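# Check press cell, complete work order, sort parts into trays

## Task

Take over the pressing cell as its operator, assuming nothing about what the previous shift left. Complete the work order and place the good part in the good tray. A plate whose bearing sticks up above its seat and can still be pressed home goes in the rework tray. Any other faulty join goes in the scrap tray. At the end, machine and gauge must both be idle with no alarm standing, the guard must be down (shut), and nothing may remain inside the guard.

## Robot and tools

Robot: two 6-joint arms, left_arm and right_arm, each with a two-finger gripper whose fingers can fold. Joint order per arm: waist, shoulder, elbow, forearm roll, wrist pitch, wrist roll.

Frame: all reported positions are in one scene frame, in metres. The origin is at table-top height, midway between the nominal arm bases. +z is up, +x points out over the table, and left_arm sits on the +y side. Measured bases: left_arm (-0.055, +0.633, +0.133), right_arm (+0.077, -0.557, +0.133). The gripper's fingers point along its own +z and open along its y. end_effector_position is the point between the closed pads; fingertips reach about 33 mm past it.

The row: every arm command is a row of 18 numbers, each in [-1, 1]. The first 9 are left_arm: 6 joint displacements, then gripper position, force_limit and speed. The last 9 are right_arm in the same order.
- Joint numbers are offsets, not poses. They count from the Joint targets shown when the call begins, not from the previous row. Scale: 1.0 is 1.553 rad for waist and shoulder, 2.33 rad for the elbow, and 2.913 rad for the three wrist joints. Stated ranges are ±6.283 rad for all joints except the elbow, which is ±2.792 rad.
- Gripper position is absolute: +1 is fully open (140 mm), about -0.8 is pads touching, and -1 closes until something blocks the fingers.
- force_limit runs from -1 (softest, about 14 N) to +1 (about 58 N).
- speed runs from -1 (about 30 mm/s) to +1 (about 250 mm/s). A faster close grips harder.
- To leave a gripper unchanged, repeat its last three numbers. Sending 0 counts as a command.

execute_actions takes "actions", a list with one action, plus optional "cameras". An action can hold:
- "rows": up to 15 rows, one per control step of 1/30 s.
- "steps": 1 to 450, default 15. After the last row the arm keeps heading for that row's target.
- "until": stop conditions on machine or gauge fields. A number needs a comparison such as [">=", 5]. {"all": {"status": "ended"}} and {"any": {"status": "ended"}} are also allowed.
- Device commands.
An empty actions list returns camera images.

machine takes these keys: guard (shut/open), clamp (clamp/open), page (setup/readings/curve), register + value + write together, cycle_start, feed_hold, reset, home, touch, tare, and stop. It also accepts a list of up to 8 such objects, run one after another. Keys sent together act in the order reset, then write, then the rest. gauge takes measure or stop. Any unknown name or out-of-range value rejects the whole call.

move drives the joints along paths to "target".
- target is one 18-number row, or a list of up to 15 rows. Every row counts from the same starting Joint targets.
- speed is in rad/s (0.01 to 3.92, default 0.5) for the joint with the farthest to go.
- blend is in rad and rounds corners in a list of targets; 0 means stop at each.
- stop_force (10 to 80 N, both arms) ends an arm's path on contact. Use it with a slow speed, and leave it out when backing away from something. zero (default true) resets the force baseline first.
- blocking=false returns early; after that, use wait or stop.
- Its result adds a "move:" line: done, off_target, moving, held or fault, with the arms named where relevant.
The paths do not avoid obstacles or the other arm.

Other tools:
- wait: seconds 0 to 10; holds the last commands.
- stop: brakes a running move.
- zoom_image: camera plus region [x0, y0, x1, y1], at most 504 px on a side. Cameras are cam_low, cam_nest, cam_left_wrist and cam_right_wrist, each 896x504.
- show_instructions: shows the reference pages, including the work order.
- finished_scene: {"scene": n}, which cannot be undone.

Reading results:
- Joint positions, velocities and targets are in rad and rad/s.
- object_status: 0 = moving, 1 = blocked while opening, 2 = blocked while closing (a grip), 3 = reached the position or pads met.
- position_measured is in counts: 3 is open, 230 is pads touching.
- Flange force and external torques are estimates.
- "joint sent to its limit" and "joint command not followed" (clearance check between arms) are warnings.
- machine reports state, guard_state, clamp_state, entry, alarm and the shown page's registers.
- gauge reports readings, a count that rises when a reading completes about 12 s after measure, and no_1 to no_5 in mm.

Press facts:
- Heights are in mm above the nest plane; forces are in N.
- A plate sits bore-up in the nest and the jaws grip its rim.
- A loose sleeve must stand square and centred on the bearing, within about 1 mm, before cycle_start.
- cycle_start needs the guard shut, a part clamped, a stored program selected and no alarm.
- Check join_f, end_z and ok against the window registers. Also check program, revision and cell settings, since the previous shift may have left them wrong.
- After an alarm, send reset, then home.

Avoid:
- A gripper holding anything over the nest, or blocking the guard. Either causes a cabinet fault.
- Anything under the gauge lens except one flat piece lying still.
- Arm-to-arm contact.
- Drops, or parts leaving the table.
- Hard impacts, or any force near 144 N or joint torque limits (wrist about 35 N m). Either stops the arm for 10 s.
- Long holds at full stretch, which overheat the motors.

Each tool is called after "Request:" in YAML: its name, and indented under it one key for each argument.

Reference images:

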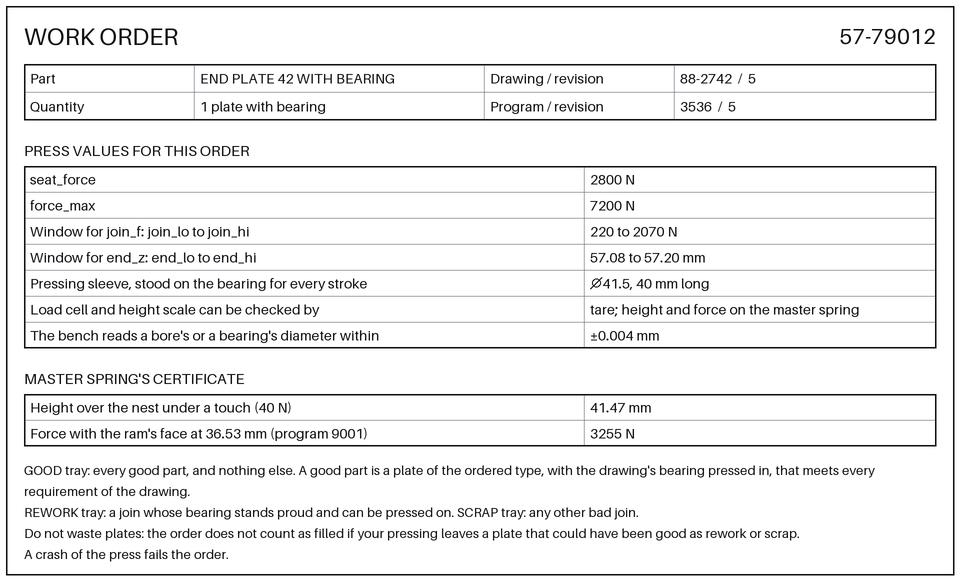

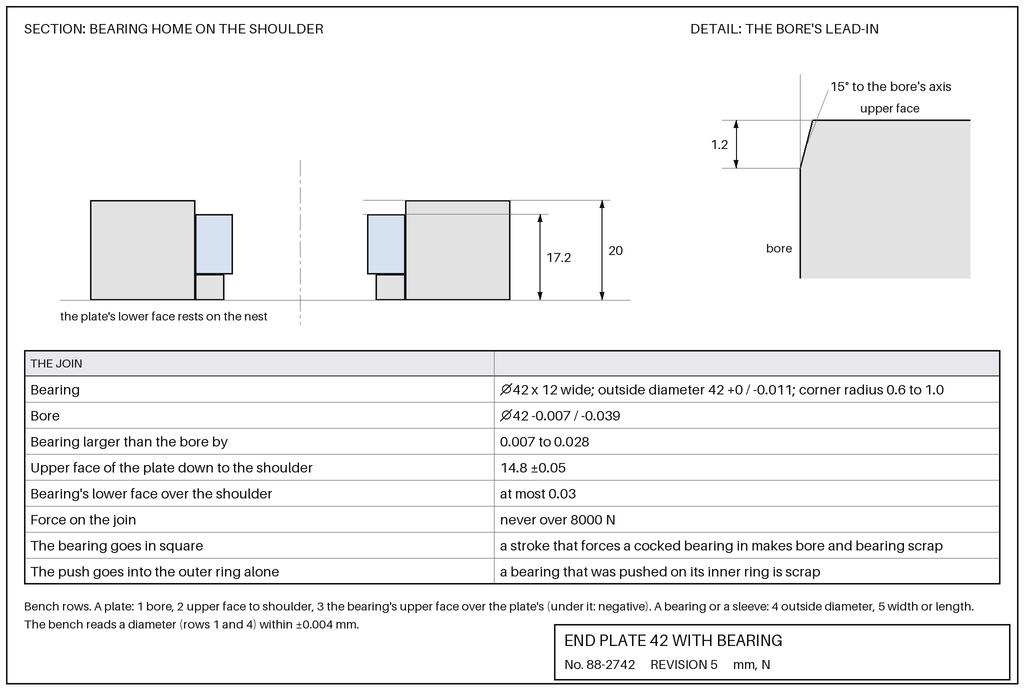

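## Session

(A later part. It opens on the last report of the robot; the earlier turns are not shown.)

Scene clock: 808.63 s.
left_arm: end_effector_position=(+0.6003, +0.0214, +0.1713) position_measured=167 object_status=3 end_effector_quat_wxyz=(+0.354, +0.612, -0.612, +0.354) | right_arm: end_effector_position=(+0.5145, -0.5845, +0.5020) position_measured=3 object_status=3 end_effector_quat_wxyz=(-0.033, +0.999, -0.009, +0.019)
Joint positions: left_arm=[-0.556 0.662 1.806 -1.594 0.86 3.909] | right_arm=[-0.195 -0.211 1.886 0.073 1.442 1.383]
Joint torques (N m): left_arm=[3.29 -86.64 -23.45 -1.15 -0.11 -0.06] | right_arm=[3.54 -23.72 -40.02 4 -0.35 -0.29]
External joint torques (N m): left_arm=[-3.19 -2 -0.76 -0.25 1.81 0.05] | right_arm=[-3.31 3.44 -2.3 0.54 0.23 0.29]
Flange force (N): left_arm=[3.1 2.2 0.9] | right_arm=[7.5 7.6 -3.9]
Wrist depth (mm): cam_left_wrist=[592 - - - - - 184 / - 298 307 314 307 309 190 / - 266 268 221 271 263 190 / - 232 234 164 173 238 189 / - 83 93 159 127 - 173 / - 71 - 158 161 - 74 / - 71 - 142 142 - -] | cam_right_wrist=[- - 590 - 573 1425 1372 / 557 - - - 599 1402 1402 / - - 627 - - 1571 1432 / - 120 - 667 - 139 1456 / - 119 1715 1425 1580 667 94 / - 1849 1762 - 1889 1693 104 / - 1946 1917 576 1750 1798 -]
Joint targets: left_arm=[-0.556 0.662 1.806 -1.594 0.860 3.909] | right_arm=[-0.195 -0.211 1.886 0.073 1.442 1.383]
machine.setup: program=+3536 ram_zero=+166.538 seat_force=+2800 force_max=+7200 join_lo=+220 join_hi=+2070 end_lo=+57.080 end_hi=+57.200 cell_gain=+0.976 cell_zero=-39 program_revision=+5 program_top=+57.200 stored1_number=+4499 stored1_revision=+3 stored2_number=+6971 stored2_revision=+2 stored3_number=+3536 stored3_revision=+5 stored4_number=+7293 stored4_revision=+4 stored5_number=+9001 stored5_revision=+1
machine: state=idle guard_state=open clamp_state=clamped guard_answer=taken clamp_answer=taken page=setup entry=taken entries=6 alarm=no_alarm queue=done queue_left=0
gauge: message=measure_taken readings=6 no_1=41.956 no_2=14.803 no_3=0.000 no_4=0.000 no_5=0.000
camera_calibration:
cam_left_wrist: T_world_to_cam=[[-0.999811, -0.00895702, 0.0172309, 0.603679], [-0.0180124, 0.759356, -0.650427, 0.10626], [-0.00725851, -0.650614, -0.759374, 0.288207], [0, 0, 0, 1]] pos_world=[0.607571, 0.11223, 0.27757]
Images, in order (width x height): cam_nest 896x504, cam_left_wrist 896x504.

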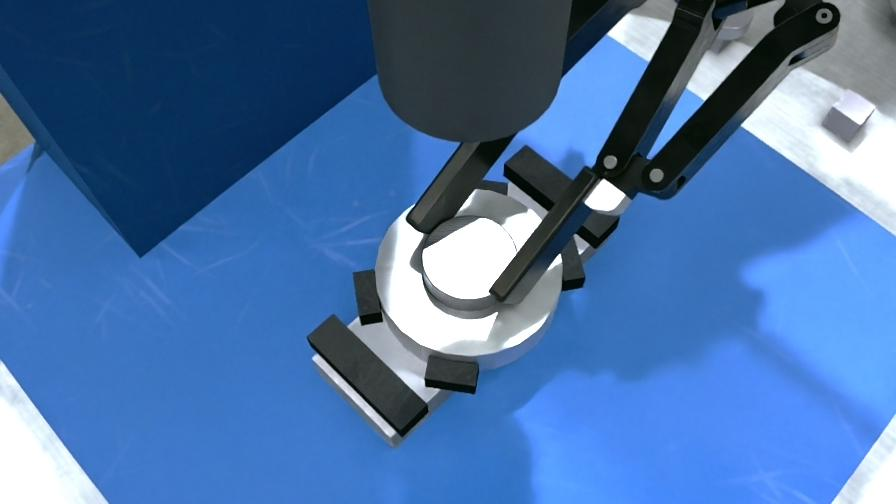

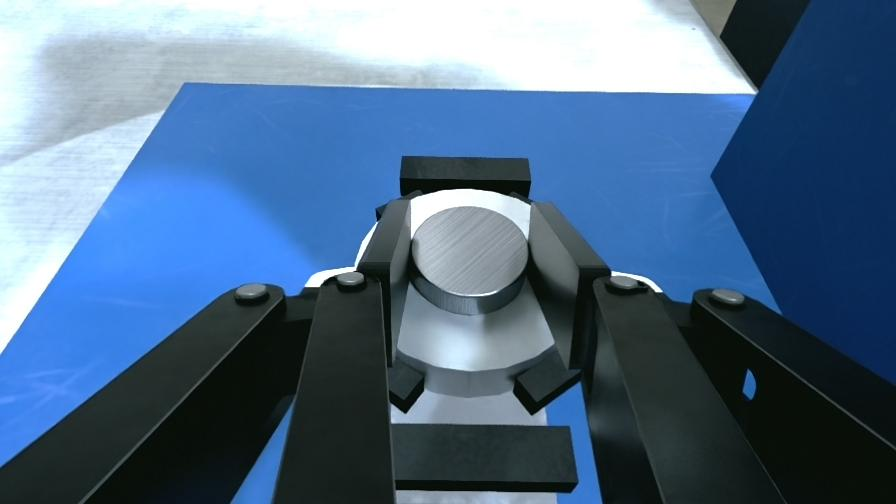

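Request:
execute_actions:
  actions:
    - {"rows":[[0,0,0,0,0,0,-0.1,0,-1,0,0,0,0,0,0,1,1,1]],"steps":40}
  cameras: ["cam_left_wrist","cam_nest"]

Request:
zoom_image:
  camera: "cam_nest"
  region: [350, 170, 590, 386]

Request:
zoom_image:
  camera: "cam_left_wrist"
  region: [350, 170, 590, 400]

Scene clock: 812.73 s.
left_arm: end_effector_position=(+0.6003, +0.0214, +0.1713) position_measured=141 object_status=3 end_effector_quat_wxyz=(+0.354, +0.612, -0.612, +0.354) | right_arm: end_effector_position=(+0.5145, -0.5845, +0.5020) position_measured=3 object_status=3 end_effector_quat_wxyz=(-0.033, +0.999, -0.009, +0.019)
Joint positions: left_arm=[-0.556 0.662 1.806 -1.594 0.86 3.909] | right_arm=[-0.195 -0.211 1.886 0.073 1.442 1.383]
Joint torques (N m): left_arm=[-1.91 -87.04 -23.98 -1.52 1.68 -0.05] | right_arm=[3.17 -23.6 -40.05 4 -0.4 -0.28]
External joint torques (N m): left_arm=[2.2 -0.73 0.03 0.15 -0.01 0.05] | right_arm=[-3.17 3.34 -2.37 0.54 0.27 0.28]
Flange force (N): left_arm=[-0.7 -0.9 -3.2] | right_arm=[7.5 7.3 -4.1]
Wrist depth (mm): cam_left_wrist=[- - - - - - 184 / 461 - 310 313 316 309 191 / - 270 268 220 271 263 190 / - 231 140 170 165 238 189 / - 88 95 161 156 91 166 / - - 159 158 160 - - / - - - 142 145 - -] | cam_right_wrist=[- - - - - 1207 1310 / - - - 609 - 583 1394 / - - - 619 - 1571 1448 / - 129 - - - 139 1516 / - - 1661 878 1640 1629 94 / - 1798 1876 - 1704 1715 104 / - 1931 1903 574 1836 1774 -]
Joint targets: left_arm=[-0.556 0.662 1.806 -1.594 0.860 3.909] | right_arm=[-0.195 -0.211 1.886 0.073 1.442 1.383]
machine.setup: program=+3536 ram_zero=+166.538 seat_force=+2800 force_max=+7200 join_lo=+220 join_hi=+2070 end_lo=+57.080 end_hi=+57.200 cell_gain=+0.976 cell_zero=-39 program_revision=+5 program_top=+57.200 stored1_number=+4499 stored1_revision=+3 stored2_number=+6971 stored2_revision=+2 stored3_number=+3536 stored3_revision=+5 stored4_number=+7293 stored4_revision=+4 stored5_number=+9001 stored5_revision=+1
machine: state=idle guard_state=open clamp_state=clamped guard_answer=taken clamp_answer=taken page=setup entry=taken entries=6 alarm=no_alarm queue=done queue_left=0
gauge: message=measure_taken readings=6 no_1=41.956 no_2=14.803 no_3=0.000 no_4=0.000 no_5=0.000
camera_calibration:
cam_left_wrist: T_world_to_cam=[[-0.999812, -0.00902389, 0.0171543, 0.603708], [-0.0180129, 0.759397, -0.650378, 0.106243], [-0.00715798, -0.650565, -0.759417, 0.288153], [0, 0, 0, 1]] pos_world=[0.607571, 0.11223, 0.27757]
Images, in order (width x height): cam_nest 896x504, cam_left_wrist 896x504.

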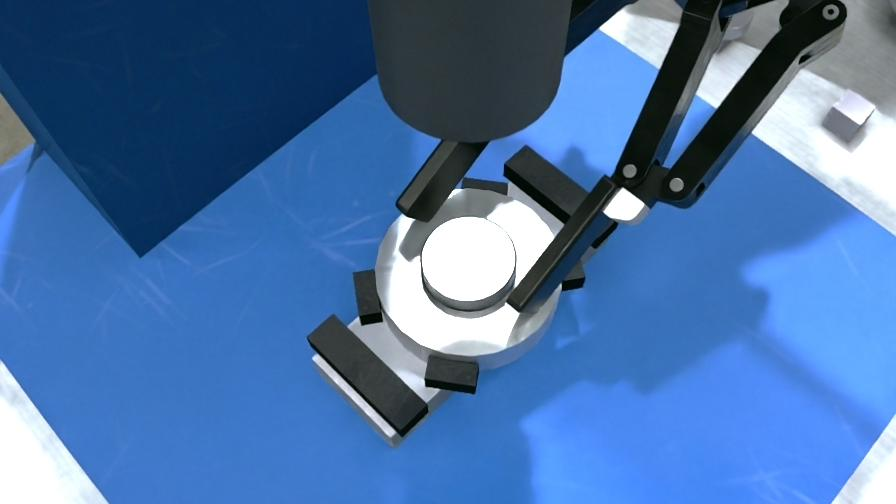

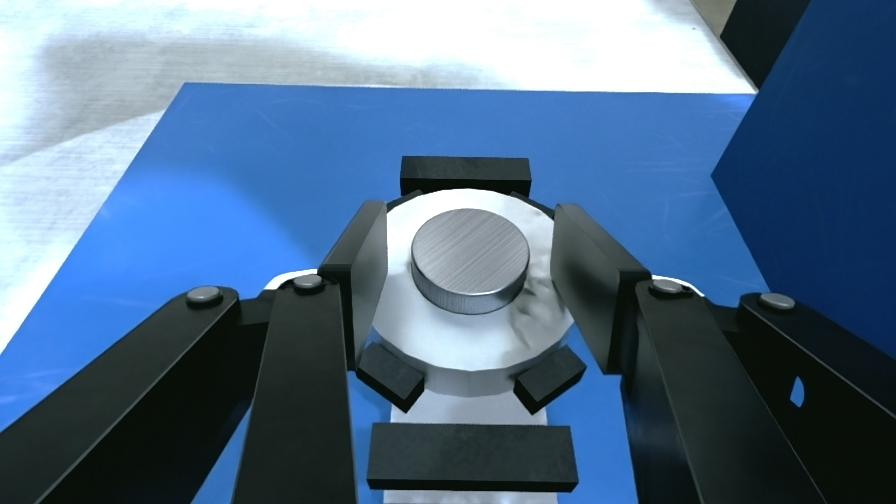

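Scaled by 2.100.

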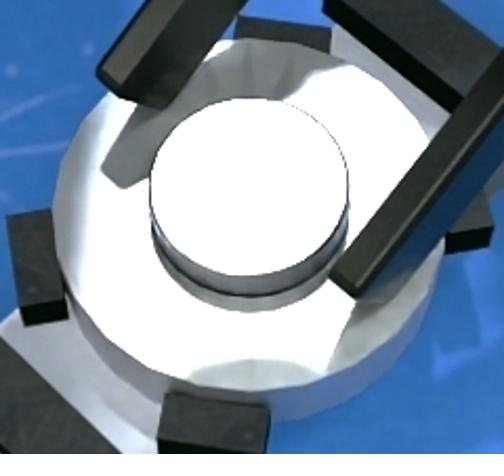

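Scaled by 2.100.

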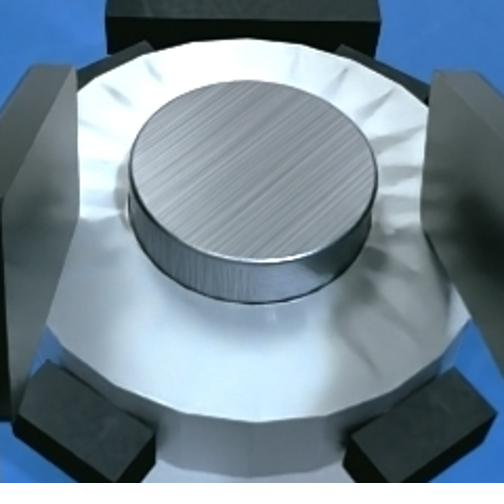

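Request:
move:
  target:
    - [0.1270,-0.0497,0.0481,0.0441,0.0406,0.0168,-0.1,0,-1,0,0,0,0,0,0,1,1,1]
    - [0.1133,-0.0721,-0.1528,0.2966,0.0309,-0.3944,-0.1,0,-1,0,0,0,0,0,0,1,1,1]
    - [0.1001,0.0841,-0.2315,0.5472,-0.0435,-0.8027,0.1,0,-1,0,0,0,0,0,0,1,1,1]
  speed: [0.12,0.7,0.7]
  blend: [0.01,0.15,0]
  cameras: ["cam_left_wrist","cam_nest"]

Scene clock: 827.17 s.
left_arm: end_effector_position=(+0.9420, +0.3055, +0.1455) position_measured=117 object_status=0 end_effector_quat_wxyz=(+0.030, +0.970, -0.172, +0.171) | right_arm: end_effector_position=(+0.5145, -0.5845, +0.5020) position_measured=3 object_status=3 end_effector_quat_wxyz=(-0.033, +0.999, -0.009, +0.019)
Joint positions: left_arm=[-0.401 0.793 1.267 0 0.733 1.571] | right_arm=[-0.195 -0.211 1.886 0.073 1.442 1.383]
Joint torques (N m): left_arm=[-2.24 -111.45 -38.3 3.75 -1.14 -0.1] | right_arm=[3.39 -23.48 -39.93 3.99 -0.41 -0.29]
External joint torques (N m): left_arm=[2.99 -2.2 -0.29 0.12 0.13 0.1] | right_arm=[-3.4 2.88 -2.47 0.54 0.29 0.29]
Flange force (N): left_arm=[-1.4 -3.2 -2.7] | right_arm=[6.8 7.8 -4.4]
Wrist depth (mm): cam_left_wrist=[280 - - 285 281 - - / - - - - - - 283 / - - - 262 284 - - / 281 284 128 261 169 - - / - 88 111 289 - 94 86 / - 73 283 286 - - - / - - - 256 255 - -] | cam_right_wrist=[- 567 - - 572 586 - / - - - - - 587 1409 / - 652 672 625 - 621 1448 / - 120 - - - 141 1387 / - 119 1786 - 1561 139 94 / - 1823 1798 - 1693 1715 104 / - 1903 1836 567 1762 1774 -]
Joint targets: left_arm=[-0.401 0.793 1.267 0.000 0.733 1.571] | right_arm=[-0.195 -0.211 1.886 0.073 1.442 1.383]
machine.setup: program=+3536 ram_zero=+166.538 seat_force=+2800 force_max=+7200 join_lo=+220 join_hi=+2070 end_lo=+57.080 end_hi=+57.200 cell_gain=+0.976 cell_zero=-39 program_revision=+5 program_top=+57.200 stored1_number=+4499 stored1_revision=+3 stored2_number=+6971 stored2_revision=+2 stored3_number=+3536 stored3_revision=+5 stored4_number=+7293 stored4_revision=+4 stored5_number=+9001 stored5_revision=+1
machine: state=idle guard_state=open clamp_state=clamped guard_answer=taken clamp_answer=taken page=setup entry=taken entries=6 alarm=no_alarm queue=done queue_left=0
gauge: message=measure_taken readings=6 no_1=41.956 no_2=14.803 no_3=0.000 no_4=0.000 no_5=0.000
move: done
camera_calibration:
cam_left_wrist: T_world_to_cam=[[-0.327282, -0.944897, 0.00745943, 0.602085], [-0.944909, 0.327216, -0.00876938, 0.79174], [0.00584531, -0.00991854, -0.999934, 0.282856], [0, 0, 0, 1]] pos_world=[0.943521, 0.312644, 0.285289]
Images, in order (width x height): cam_nest 896x504, cam_left_wrist 896x504.

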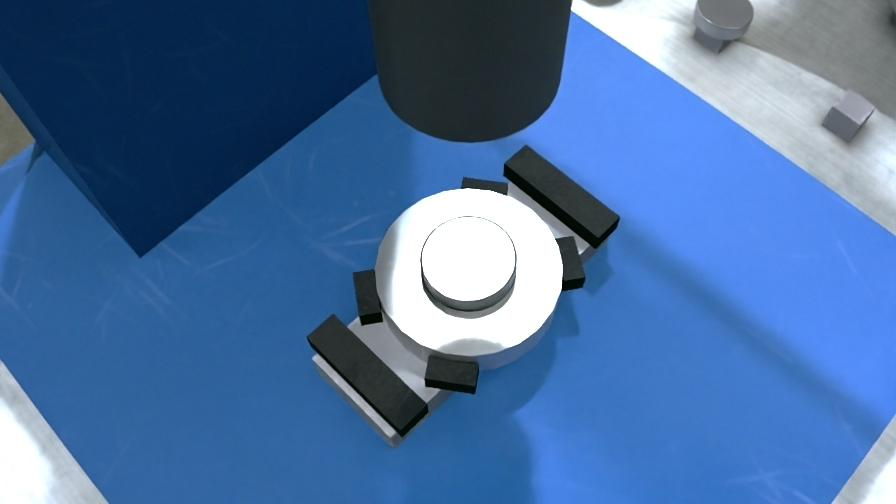

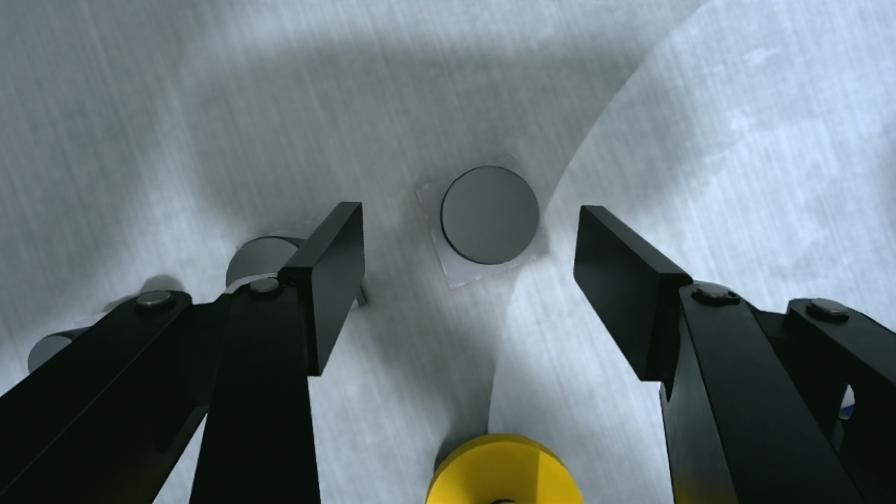

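Request:
move:
  target: [0.0545,-0.0117,0.0148,0,-0.0056,0,0.1,0,-1,0,0,0,0,0,0,1,1,1]
  speed: 0.3
  cameras: ["cam_left_wrist"]

Scene clock: 834.13 s.
left_arm: end_effector_position=(+0.9542, +0.3943, +0.1454) position_measured=117 object_status=3 end_effector_quat_wxyz=(+0.023, +0.976, -0.131, +0.172) | right_arm: end_effector_position=(+0.5145, -0.5845, +0.5020) position_measured=3 object_status=3 end_effector_quat_wxyz=(-0.033, +0.999, -0.009, +0.019)
Joint positions: left_arm=[-0.316 0.775 1.301 0 0.717 1.571] | right_arm=[-0.195 -0.211 1.886 0.073 1.442 1.383]
Joint torques (N m): left_arm=[-2.28 -110.03 -37.89 3.82 -1.06 -0.1] | right_arm=[3.27 -23.84 -39.95 4.04 -0.43 -0.28]
External joint torques (N m): left_arm=[2.42 -1.09 -0.11 -0.02 0.06 0.1] | right_arm=[-3.19 3.25 -2.39 0.49 0.32 0.27]
Flange force (N): left_arm=[-0.8 -2.7 -1.4] | right_arm=[7.4 7.4 -4.2]
Wrist depth (mm): cam_left_wrist=[- - - - - - - / - - 296 286 289 - 288 / 283 - - - 269 224 - / - - 128 223 133 225 290 / - 85 110 - - 94 86 / - 73 - - 284 - - / - - - 283 - - -] | cam_right_wrist=[519 - - - - 572 1351 / 541 599 - - - 599 1394 / 585 - - - - 1440 1425 / - 120 681 - 642 139 1507 / - 119 1774 - 1619 1609 95 / - 1762 1836 - 1682 1715 104 / - 1975 1946 568 1849 1786 -]
Joint targets: left_arm=[-0.316 0.775 1.301 0.000 0.717 1.571] | right_arm=[-0.195 -0.211 1.886 0.073 1.442 1.383]
machine.setup: program=+3536 ram_zero=+166.538 seat_force=+2800 force_max=+7200 join_lo=+220 join_hi=+2070 end_lo=+57.080 end_hi=+57.200 cell_gain=+0.976 cell_zero=-39 program_revision=+5 program_top=+57.200 stored1_number=+4499 stored1_revision=+3 stored2_number=+6971 stored2_revision=+2 stored3_number=+3536 stored3_revision=+5 stored4_number=+7293 stored4_revision=+4 stored5_number=+9001 stored5_revision=+1
machine: state=idle guard_state=open clamp_state=clamped guard_answer=taken clamp_answer=taken page=setup entry=taken entries=6 alarm=no_alarm queue=done queue_left=0
gauge: message=measure_taken readings=6 no_1=41.956 no_2=14.803 no_3=0.000 no_4=0.000 no_5=0.000
move: done
camera_calibration:
cam_left_wrist: T_world_to_cam=[[-0.246214, -0.969187, 0.00735598, 0.622256], [-0.969192, 0.246149, -0.00881569, 0.829387], [0.00673339, -0.00929991, -0.999934, 0.282473], [0, 0, 0, 1]] pos_world=[0.955142, 0.401557, 0.285189]
Images, in order (width x height): cam_left_wrist 896x504.

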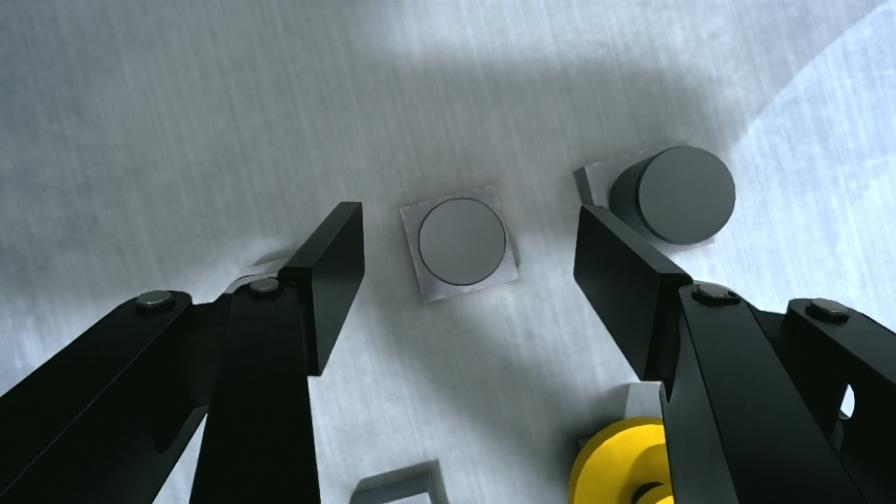

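Request:
move:
  target:
    - [0.0966,0.0161,-0.0536,-0.1888,0.1315,0.3532,0.1,0,-1,0,0,0,0,0,0,1,1,1]
    - [0.1937,0.1818,-0.1074,-0.3762,0.2134,0.7074,0.1,0,-1,0,0,0,0,0,0,1,1,1]
  speed: 0.6
  blend: [0.1,0]
  cameras: ["cam_left_wrist","cam_low"]

Scene clock: 849.40 s.
left_arm: end_effector_position=(+0.9635, +0.4155, +0.1376) position_measured=117 object_status=3 end_effector_quat_wxyz=(+0.353, +0.613, -0.612, +0.354) | right_arm: end_effector_position=(+0.5145, -0.5845, +0.5020) position_measured=3 object_status=3 end_effector_quat_wxyz=(-0.033, +0.999, -0.009, +0.019)
Joint positions: left_arm=[-0.015 1.057 1.051 -1.096 1.339 3.632] | right_arm=[-0.195 -0.211 1.886 0.073 1.442 1.383]
Joint torques (N m): left_arm=[-1.39 -124.2 -34.62 -0.46 1.17 -0.04] | right_arm=[3.3 -23.93 -39.88 3.99 -0.38 -0.26]
External joint torques (N m): left_arm=[1.48 -1.1 0.33 0.08 -0.02 0.04] | right_arm=[-3.29 3.93 -2.27 0.52 0.27 0.25]
Flange force (N): left_arm=[0.2 3.0 -1.6] | right_arm=[8.3 7.8 -3.8]
Wrist depth (mm): cam_left_wrist=[1586 502 - - 492 - 332 / 1447 - - - - - 357 / - 352 - 283 - - - / - - 129 - 133 267 262 / - 88 110 213 - 96 87 / - 73 - 228 250 - - / - - - - 242 - -] | cam_right_wrist=[- - - 591 577 556 1310 / - 612 601 582 - 587 1379 / - 621 639 657 - 624 1432 / - 119 662 - - 140 1507 / - 111 1738 - 1704 1609 94 / - 1862 1786 - 1682 1682 104 / - 1917 1903 573 1774 1798 -]
Joint targets: left_arm=[-0.015 1.057 1.051 -1.096 1.339 3.632] | right_arm=[-0.195 -0.211 1.886 0.073 1.442 1.383]
machine.setup: program=+3536 ram_zero=+166.538 seat_force=+2800 force_max=+7200 join_lo=+220 join_hi=+2070 end_lo=+57.080 end_hi=+57.200 cell_gain=+0.976 cell_zero=-39 program_revision=+5 program_top=+57.200 stored1_number=+4499 stored1_revision=+3 stored2_number=+6971 stored2_revision=+2 stored3_number=+3536 stored3_revision=+5 stored4_number=+7293 stored4_revision=+4 stored5_number=+9001 stored5_revision=+1
machine: state=idle guard_state=open clamp_state=clamped guard_answer=taken clamp_answer=taken page=setup entry=taken entries=6 alarm=no_alarm queue=done queue_left=0
gauge: message=measure_taken readings=6 no_1=41.956 no_2=14.803 no_3=0.000 no_4=0.000 no_5=0.000
move: done
camera_calibration:
cam_left_wrist: T_world_to_cam=[[-0.999816, -0.0086865, 0.0170999, 0.970819], [-0.0177124, 0.760184, -0.649466, -0.209187], [-0.00735752, -0.64965, -0.760198, 0.521485], [0, 0, 0, 1]] pos_world=[0.970772, 0.506236, 0.243972]
Images, in order (width x height): cam_low 896x504, cam_left_wrist 896x504.

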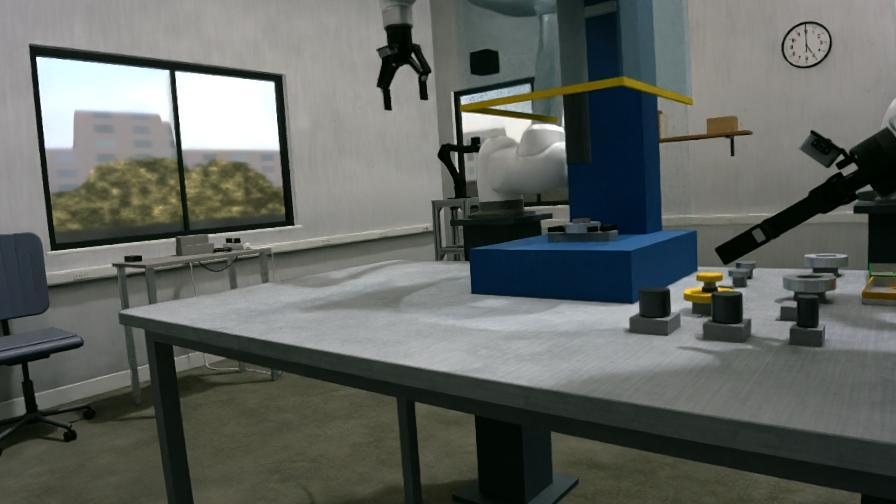

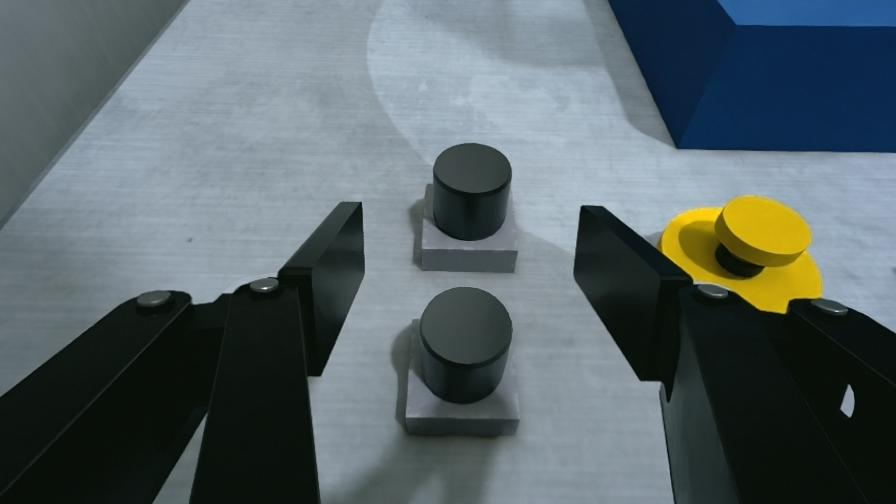

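Request:
move:
  target: [0,0.0520,-0.0025,-0.0058,-0.0115,0.0238,0.1,0,-1,0,0,0,0,0,0,1,1,1]
  speed: 0.08
  stop_force: 12
  cameras: ["cam_left_wrist","cam_low"]

Request:
execute_actions:
  actions:
    - {"rows":[[0,0,0,0,0,0,-1,0,-1,0,0,0,0,0,0,1,1,1]],"steps":90}
  cameras: ["cam_left_wrist"]

Scene clock: 854.33 s.
left_arm: end_effector_position=(+0.9644, +0.4153, +0.0860) position_measured=117 object_status=3 end_effector_quat_wxyz=(+0.353, +0.612, -0.613, +0.354) | right_arm: end_effector_position=(+0.5145, -0.5845, +0.5020) position_measured=3 object_status=3 end_effector_quat_wxyz=(-0.033, +0.999, -0.009, +0.019)
Joint positions: left_arm=[-0.015 1.11 1.047 -1.107 1.317 3.677] | right_arm=[-0.195 -0.211 1.886 0.073 1.442 1.383]
Joint torques (N m): left_arm=[7.82 -125.52 -33.53 1.48 1.18 -0.14] | right_arm=[3.25 -23.85 -40.12 3.97 -0.41 -0.24]
External joint torques (N m): left_arm=[-7.35 -1.52 0.37 -1.87 0.06 0.14] | right_arm=[-2.95 2.99 -2.31 0.58 0.29 0.23]
Flange force (N): left_arm=[5.1 4.3 6.6] | right_arm=[6.9 6.9 -4.1]
Wrist depth (mm): cam_left_wrist=[- - - - - 393 323 / - - - 239 318 349 348 / 297 297 - 257 299 248 214 / - - 128 175 148 230 221 / - 88 111 184 148 94 86 / - 73 - 197 - - - / - - - 185 183 - -] | cam_right_wrist=[- - - 606 585 - 1337 / - - - - 599 - 1394 / 547 - 662 624 - - 1609 / - 119 695 657 - 139 1372 / - 119 1823 878 1671 1590 94 / - 1774 1738 - 1629 1661 104 / - 1960 1862 577 1774 1750 -]
Joint targets: left_arm=[-0.015 1.110 1.047 -1.107 1.317 3.677] | right_arm=[-0.195 -0.211 1.886 0.073 1.442 1.383]
machine.setup: program=+3536 ram_zero=+166.538 seat_force=+2800 force_max=+7200 join_lo=+220 join_hi=+2070 end_lo=+57.080 end_hi=+57.200 cell_gain=+0.976 cell_zero=-39 program_revision=+5 program_top=+57.200 stored1_number=+4499 stored1_revision=+3 stored2_number=+6971 stored2_revision=+2 stored3_number=+3536 stored3_revision=+5 stored4_number=+7293 stored4_revision=+4 stored5_number=+9001 stored5_revision=+1
machine: state=idle guard_state=open clamp_state=clamped guard_answer=taken clamp_answer=taken page=setup entry=taken entries=6 alarm=no_alarm queue=done queue_left=0
gauge: message=measure_taken readings=6 no_1=41.956 no_2=14.803 no_3=0.000 no_4=0.000 no_5=0.000
move: contact (left_arm); left_arm: the shoulder is farthest, 0.028 rad from its target
camera_calibration:
cam_left_wrist: T_world_to_cam=[[-0.999835, -0.00832037, 0.0161382, 0.972523], [-0.0168122, 0.759912, -0.649809, -0.243204], [-0.00685692, -0.649973, -0.759926, 0.481757], [0, 0, 0, 1]] pos_world=[0.971577, 0.506035, 0.192369]
Images, in order (width x height): cam_low 896x504, cam_left_wrist 896x504.

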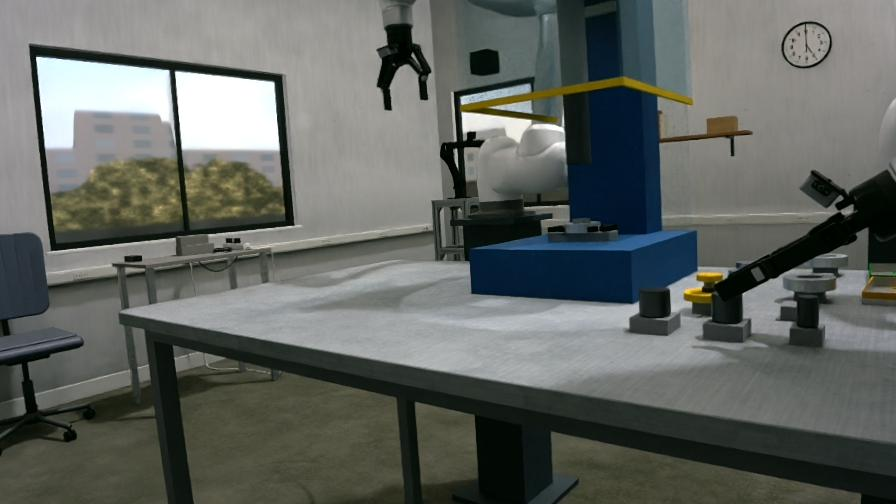

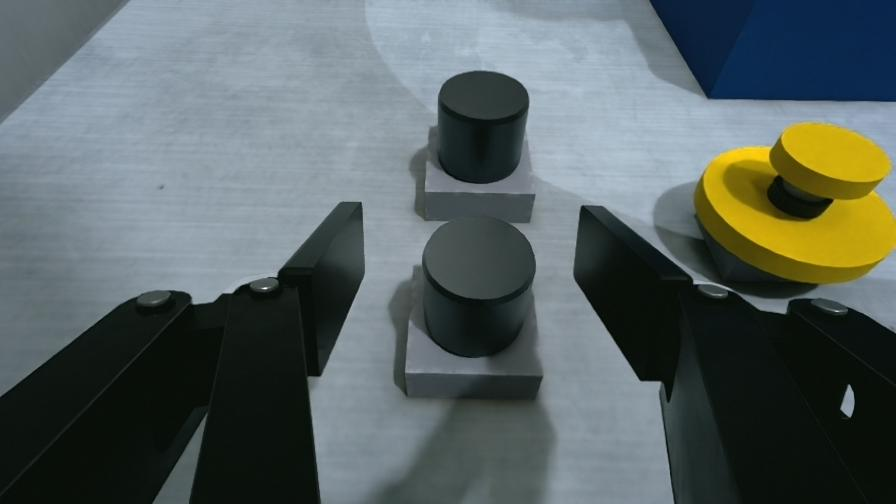

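Scene clock: 857.53 s.
left_arm: end_effector_position=(+0.9644, +0.4154, +0.0860) position_measured=172 object_status=2 end_effector_quat_wxyz=(+0.353, +0.612, -0.613, +0.354) | right_arm: end_effector_position=(+0.5145, -0.5845, +0.5020) position_measured=3 object_status=3 end_effector_quat_wxyz=(-0.033, +0.999, -0.009, +0.019)
Joint positions: left_arm=[-0.015 1.11 1.047 -1.107 1.317 3.677] | right_arm=[-0.195 -0.211 1.886 0.073 1.442 1.383]
Joint torques (N m): left_arm=[5.28 -119.86 -30.99 2.67 0.58 -0.1] | right_arm=[3.48 -23.91 -39.78 4.03 -0.43 -0.29]
External joint torques (N m): left_arm=[-4.47 -7.5 -2.25 -3.05 0.66 0.1] | right_arm=[-3.42 3.38 -2.64 0.5 0.32 0.29]
Flange force (N): left_arm=[8.9 4.7 1.3] | right_arm=[7.8 7.9 -4.7]
Wrist depth (mm): cam_left_wrist=[1496 - 419 - - - 322 / 331 - 358 243 - - 346 / 301 - - 255 284 246 215 / - - - 170 171 224 221 / 225 79 92 175 122 - - / - 71 - 192 - - 73 / - - - 190 - - -] | cam_right_wrist=[- - - - - - 1330 / 528 650 - 582 - - 1379 / - - 642 589 - - 1456 / 552 119 679 - - 139 1498 / - 119 1693 - 1640 1599 94 / - 1823 1810 - 1693 1715 104 / - 1876 633 573 1738 1762 -]
Joint targets: left_arm=[-0.015 1.110 1.047 -1.107 1.317 3.677] | right_arm=[-0.195 -0.211 1.886 0.073 1.442 1.383]
machine.setup: program=+3536 ram_zero=+166.538 seat_force=+2800 force_max=+7200 join_lo=+220 join_hi=+2070 end_lo=+57.080 end_hi=+57.200 cell_gain=+0.976 cell_zero=-39 program_revision=+5 program_top=+57.200 stored1_number=+4499 stored1_revision=+3 stored2_number=+6971 stored2_revision=+2 stored3_number=+3536 stored3_revision=+5 stored4_number=+7293 stored4_revision=+4 stored5_number=+9001 stored5_revision=+1
machine: state=idle guard_state=open clamp_state=clamped guard_answer=taken clamp_answer=taken page=setup entry=taken entries=6 alarm=no_alarm queue=done queue_left=0
gauge: message=measure_taken readings=6 no_1=41.956 no_2=14.803 no_3=0.000 no_4=0.000 no_5=0.000
camera_calibration:
cam_left_wrist: T_world_to_cam=[[-0.999835, -0.00832037, 0.0161382, 0.972524], [-0.0168122, 0.759912, -0.649809, -0.24328], [-0.00685692, -0.649973, -0.759926, 0.481822], [0, 0, 0, 1]] pos_world=[0.971577, 0.506135, 0.192369]
Images, in order (width x height): cam_left_wrist 896x504.

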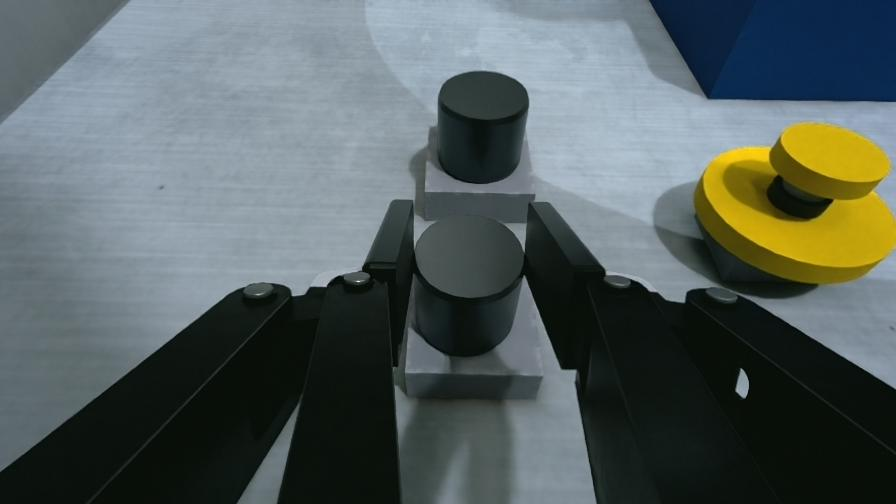

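Request:
execute_actions:
  actions:
    - {"rows":[[0,0,0,0,0,0,0.1,0,-1,0,0,0,0,0,0,1,1,1]],"steps":60}
  cameras: ["cam_left_wrist","cam_low"]

Scene clock: 879.00 s.
left_arm: end_effector_position=(+0.9644, +0.4154, +0.0860) position_measured=117 object_status=3 end_effector_quat_wxyz=(+0.353, +0.612, -0.613, +0.354) | right_arm: end_effector_position=(+0.5145, -0.5845, +0.5020) position_measured=3 object_status=3 end_effector_quat_wxyz=(-0.033, +0.999, -0.009, +0.019)
Joint positions: left_arm=[-0.015 1.11 1.047 -1.107 1.317 3.677] | right_arm=[-0.195 -0.211 1.886 0.073 1.442 1.383]
Joint torques (N m): left_arm=[7.74 -124.34 -33.17 1.4 1.25 -0.09] | right_arm=[3.55 -23.77 -39.93 4.06 -0.43 -0.29]
External joint torques (N m): left_arm=[-7.2 -3.29 -0.16 -1.79 -0.01 0.09] | right_arm=[-3.45 3.71 -2.33 0.47 0.31 0.28]
Flange force (N): left_arm=[6.6 5.2 5.6] | right_arm=[7.9 8.0 -4.1]
Wrist depth (mm): cam_left_wrist=[- 412 411 - - - - / - - - 238 - - 355 / 282 - - 253 - 248 215 / - 253 128 175 149 223 222 / - 88 110 180 203 94 85 / - - - 193 - - - / - - - 188 - - -] | cam_right_wrist=[- 530 618 - 594 606 1337 / - - - 612 595 589 1379 / - 677 674 631 - 1456 1465 / - 120 682 - - 139 1498 / - 120 1750 - 1661 150 94 / - 1786 1823 - 1693 1823 104 / - 1931 1889 569 1836 1836 -]
Joint targets: left_arm=[-0.015 1.110 1.047 -1.107 1.317 3.677] | right_arm=[-0.195 -0.211 1.886 0.073 1.442 1.383]
machine.setup: program=+3536 ram_zero=+166.538 seat_force=+2800 force_max=+7200 join_lo=+220 join_hi=+2070 end_lo=+57.080 end_hi=+57.200 cell_gain=+0.976 cell_zero=-39 program_revision=+5 program_top=+57.200 stored1_number=+4499 stored1_revision=+3 stored2_number=+6971 stored2_revision=+2 stored3_number=+3536 stored3_revision=+5 stored4_number=+7293 stored4_revision=+4 stored5_number=+9001 stored5_revision=+1
machine: state=idle guard_state=open clamp_state=clamped guard_answer=taken clamp_answer=taken page=setup entry=taken entries=6 alarm=no_alarm queue=done queue_left=0
gauge: message=measure_taken readings=6 no_1=41.956 no_2=14.803 no_3=0.000 no_4=0.000 no_5=0.000
camera_calibration:
cam_left_wrist: T_world_to_cam=[[-0.999835, -0.00832037, 0.0161382, 0.972523], [-0.0168122, 0.759912, -0.649809, -0.243204], [-0.00685692, -0.649973, -0.759926, 0.481757], [0, 0, 0, 1]] pos_world=[0.971577, 0.506035, 0.192369]
Images, in order (width x height): cam_low 896x504, cam_left_wrist 896x504.

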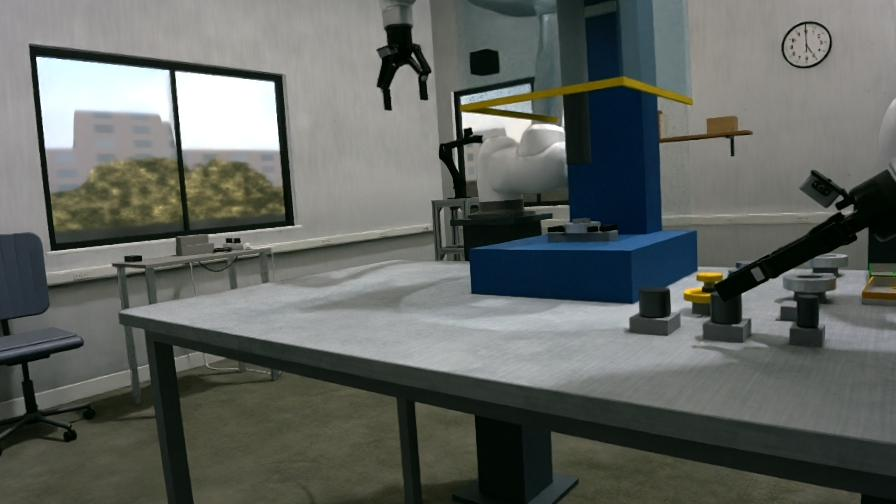

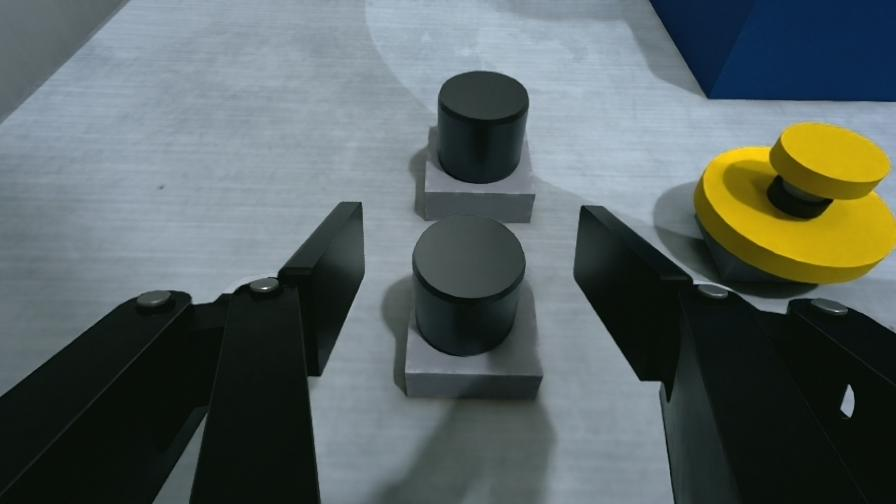

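Request:
move:
  target:
    - [0,-0.0341,0.0017,0.0038,0.0076,-0.0154,0.1,0,-1,0,0,0,0,0,0,1,1,1]
    - [-0.0972,-0.1996,0.0554,0.1912,-0.0745,-0.3697,0.1,0,-1,0,0,0,0,0,0,1,1,1]
    - [-0.1938,-0.2157,0.109,0.38,-0.206,-0.723,0.1,0,-1,0,0,0,0,0,0,1,1,1]
    - [-0.1938,-0.2571,0.3233,0.38,-0.5952,-0.723,0.1,0,-1,0,0,0,0,0,0,1,1,1]
  blend: [0.01,0.1,0.1,0]
  speed: [0.15,0.8,0.8,0.6]
  cameras: ["cam_left_wrist","cam_low"]

Scene clock: 890.83 s.
left_arm: end_effector_position=(+0.9405, +0.3976, +0.1382) position_measured=117 object_status=3 end_effector_quat_wxyz=(+0.066, +0.858, -0.115, +0.496) | right_arm: end_effector_position=(+0.5145, -0.5845, +0.5020) position_measured=3 object_status=3 end_effector_quat_wxyz=(-0.033, +0.999, -0.009, +0.019)
Joint positions: left_arm=[-0.316 0.71 1.8 0 -0.417 1.571] | right_arm=[-0.195 -0.211 1.886 0.073 1.442 1.383]
Joint torques (N m): left_arm=[-1.83 -93.93 -27.17 2.47 -2.64 -0.05] | right_arm=[3.37 -23.56 -40.22 4.04 -0.41 -0.32]
External joint torques (N m): left_arm=[1.93 -1.98 -0.32 0.1 0.2 0.05] | right_arm=[-3.48 3.29 -2.1 0.48 0.29 0.32]
Flange force (N): left_arm=[2.0 -2.8 -2.3] | right_arm=[6.9 7.9 -3.8]
Wrist depth (mm): cam_left_wrist=[- 1151 - 1344 1386 1447 - / 1068 444 - - - - 433 / 365 - 374 - - - 383 / 327 - 128 - 133 - - / - 85 110 215 276 94 86 / - 73 - 230 - - - / - - - - - - -] | cam_right_wrist=[- - - 618 578 562 1323 / - - - 615 - 1317 1448 / - - - - - 1456 1425 / - 118 - - - 139 1516 / - 111 1727 - 1629 1590 94 / - 1862 1798 - 1715 1762 104 / - 1876 1889 563 1823 1798 -]
Joint targets: left_arm=[-0.316 0.710 1.800 0.000 -0.417 1.571] | right_arm=[-0.195 -0.211 1.886 0.073 1.442 1.383]
machine.setup: program=+3536 ram_zero=+166.538 seat_force=+2800 force_max=+7200 join_lo=+220 join_hi=+2070 end_lo=+57.080 end_hi=+57.200 cell_gain=+0.976 cell_zero=-39 program_revision=+5 program_top=+57.200 stored1_number=+4499 stored1_revision=+3 stored2_number=+6971 stored2_revision=+2 stored3_number=+3536 stored3_revision=+5 stored4_number=+7293 stored4_revision=+4 stored5_number=+9001 stored5_revision=+1
machine: state=idle guard_state=open clamp_state=clamped guard_answer=taken clamp_answer=taken page=setup entry=taken entries=6 alarm=no_alarm queue=done queue_left=0
gauge: message=measure_taken readings=6 no_1=41.956 no_2=14.803 no_3=0.000 no_4=0.000 no_5=0.000
move: done
camera_calibration:
cam_left_wrist: T_world_to_cam=[[-0.255097, -0.966773, 0.0165756, 0.6283], [-0.737044, 0.183326, -0.650506, 0.710489], [0.625853, -0.178159, -0.75932, -0.272999], [0, 0, 0, 1]] pos_world=[0.854796, 0.428535, 0.244469]
Images, in order (width x height): cam_low 896x504, cam_left_wrist 896x504.

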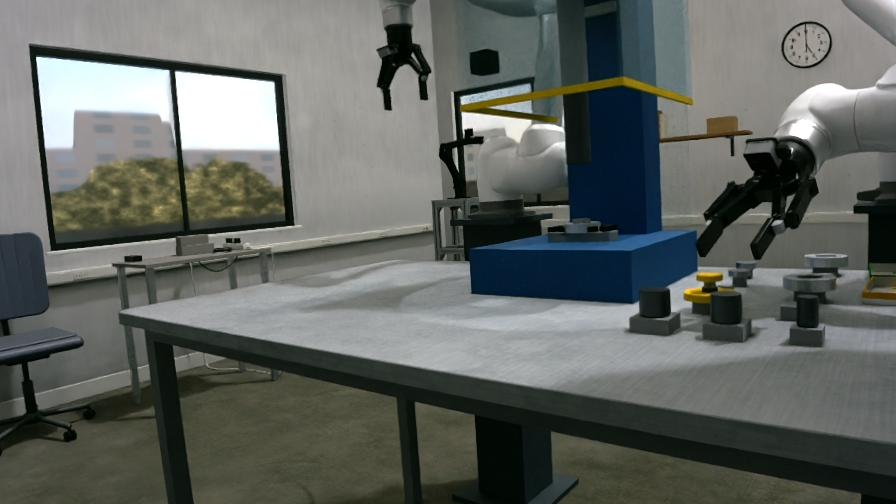

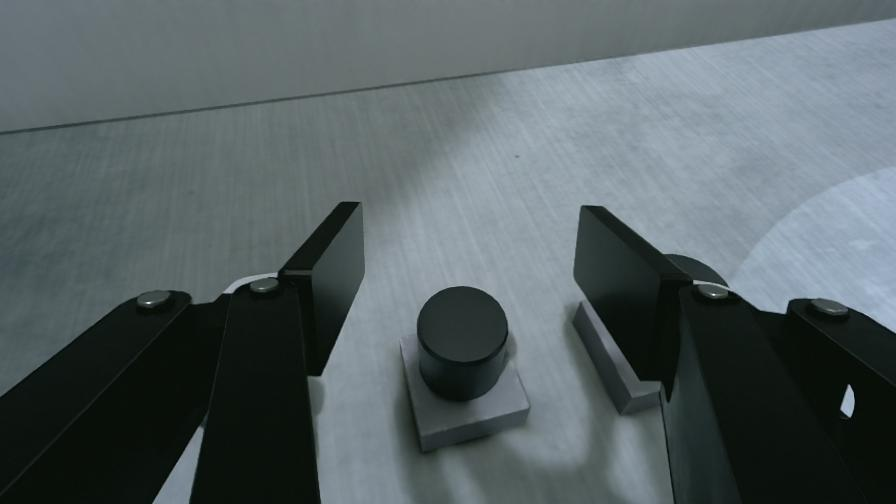

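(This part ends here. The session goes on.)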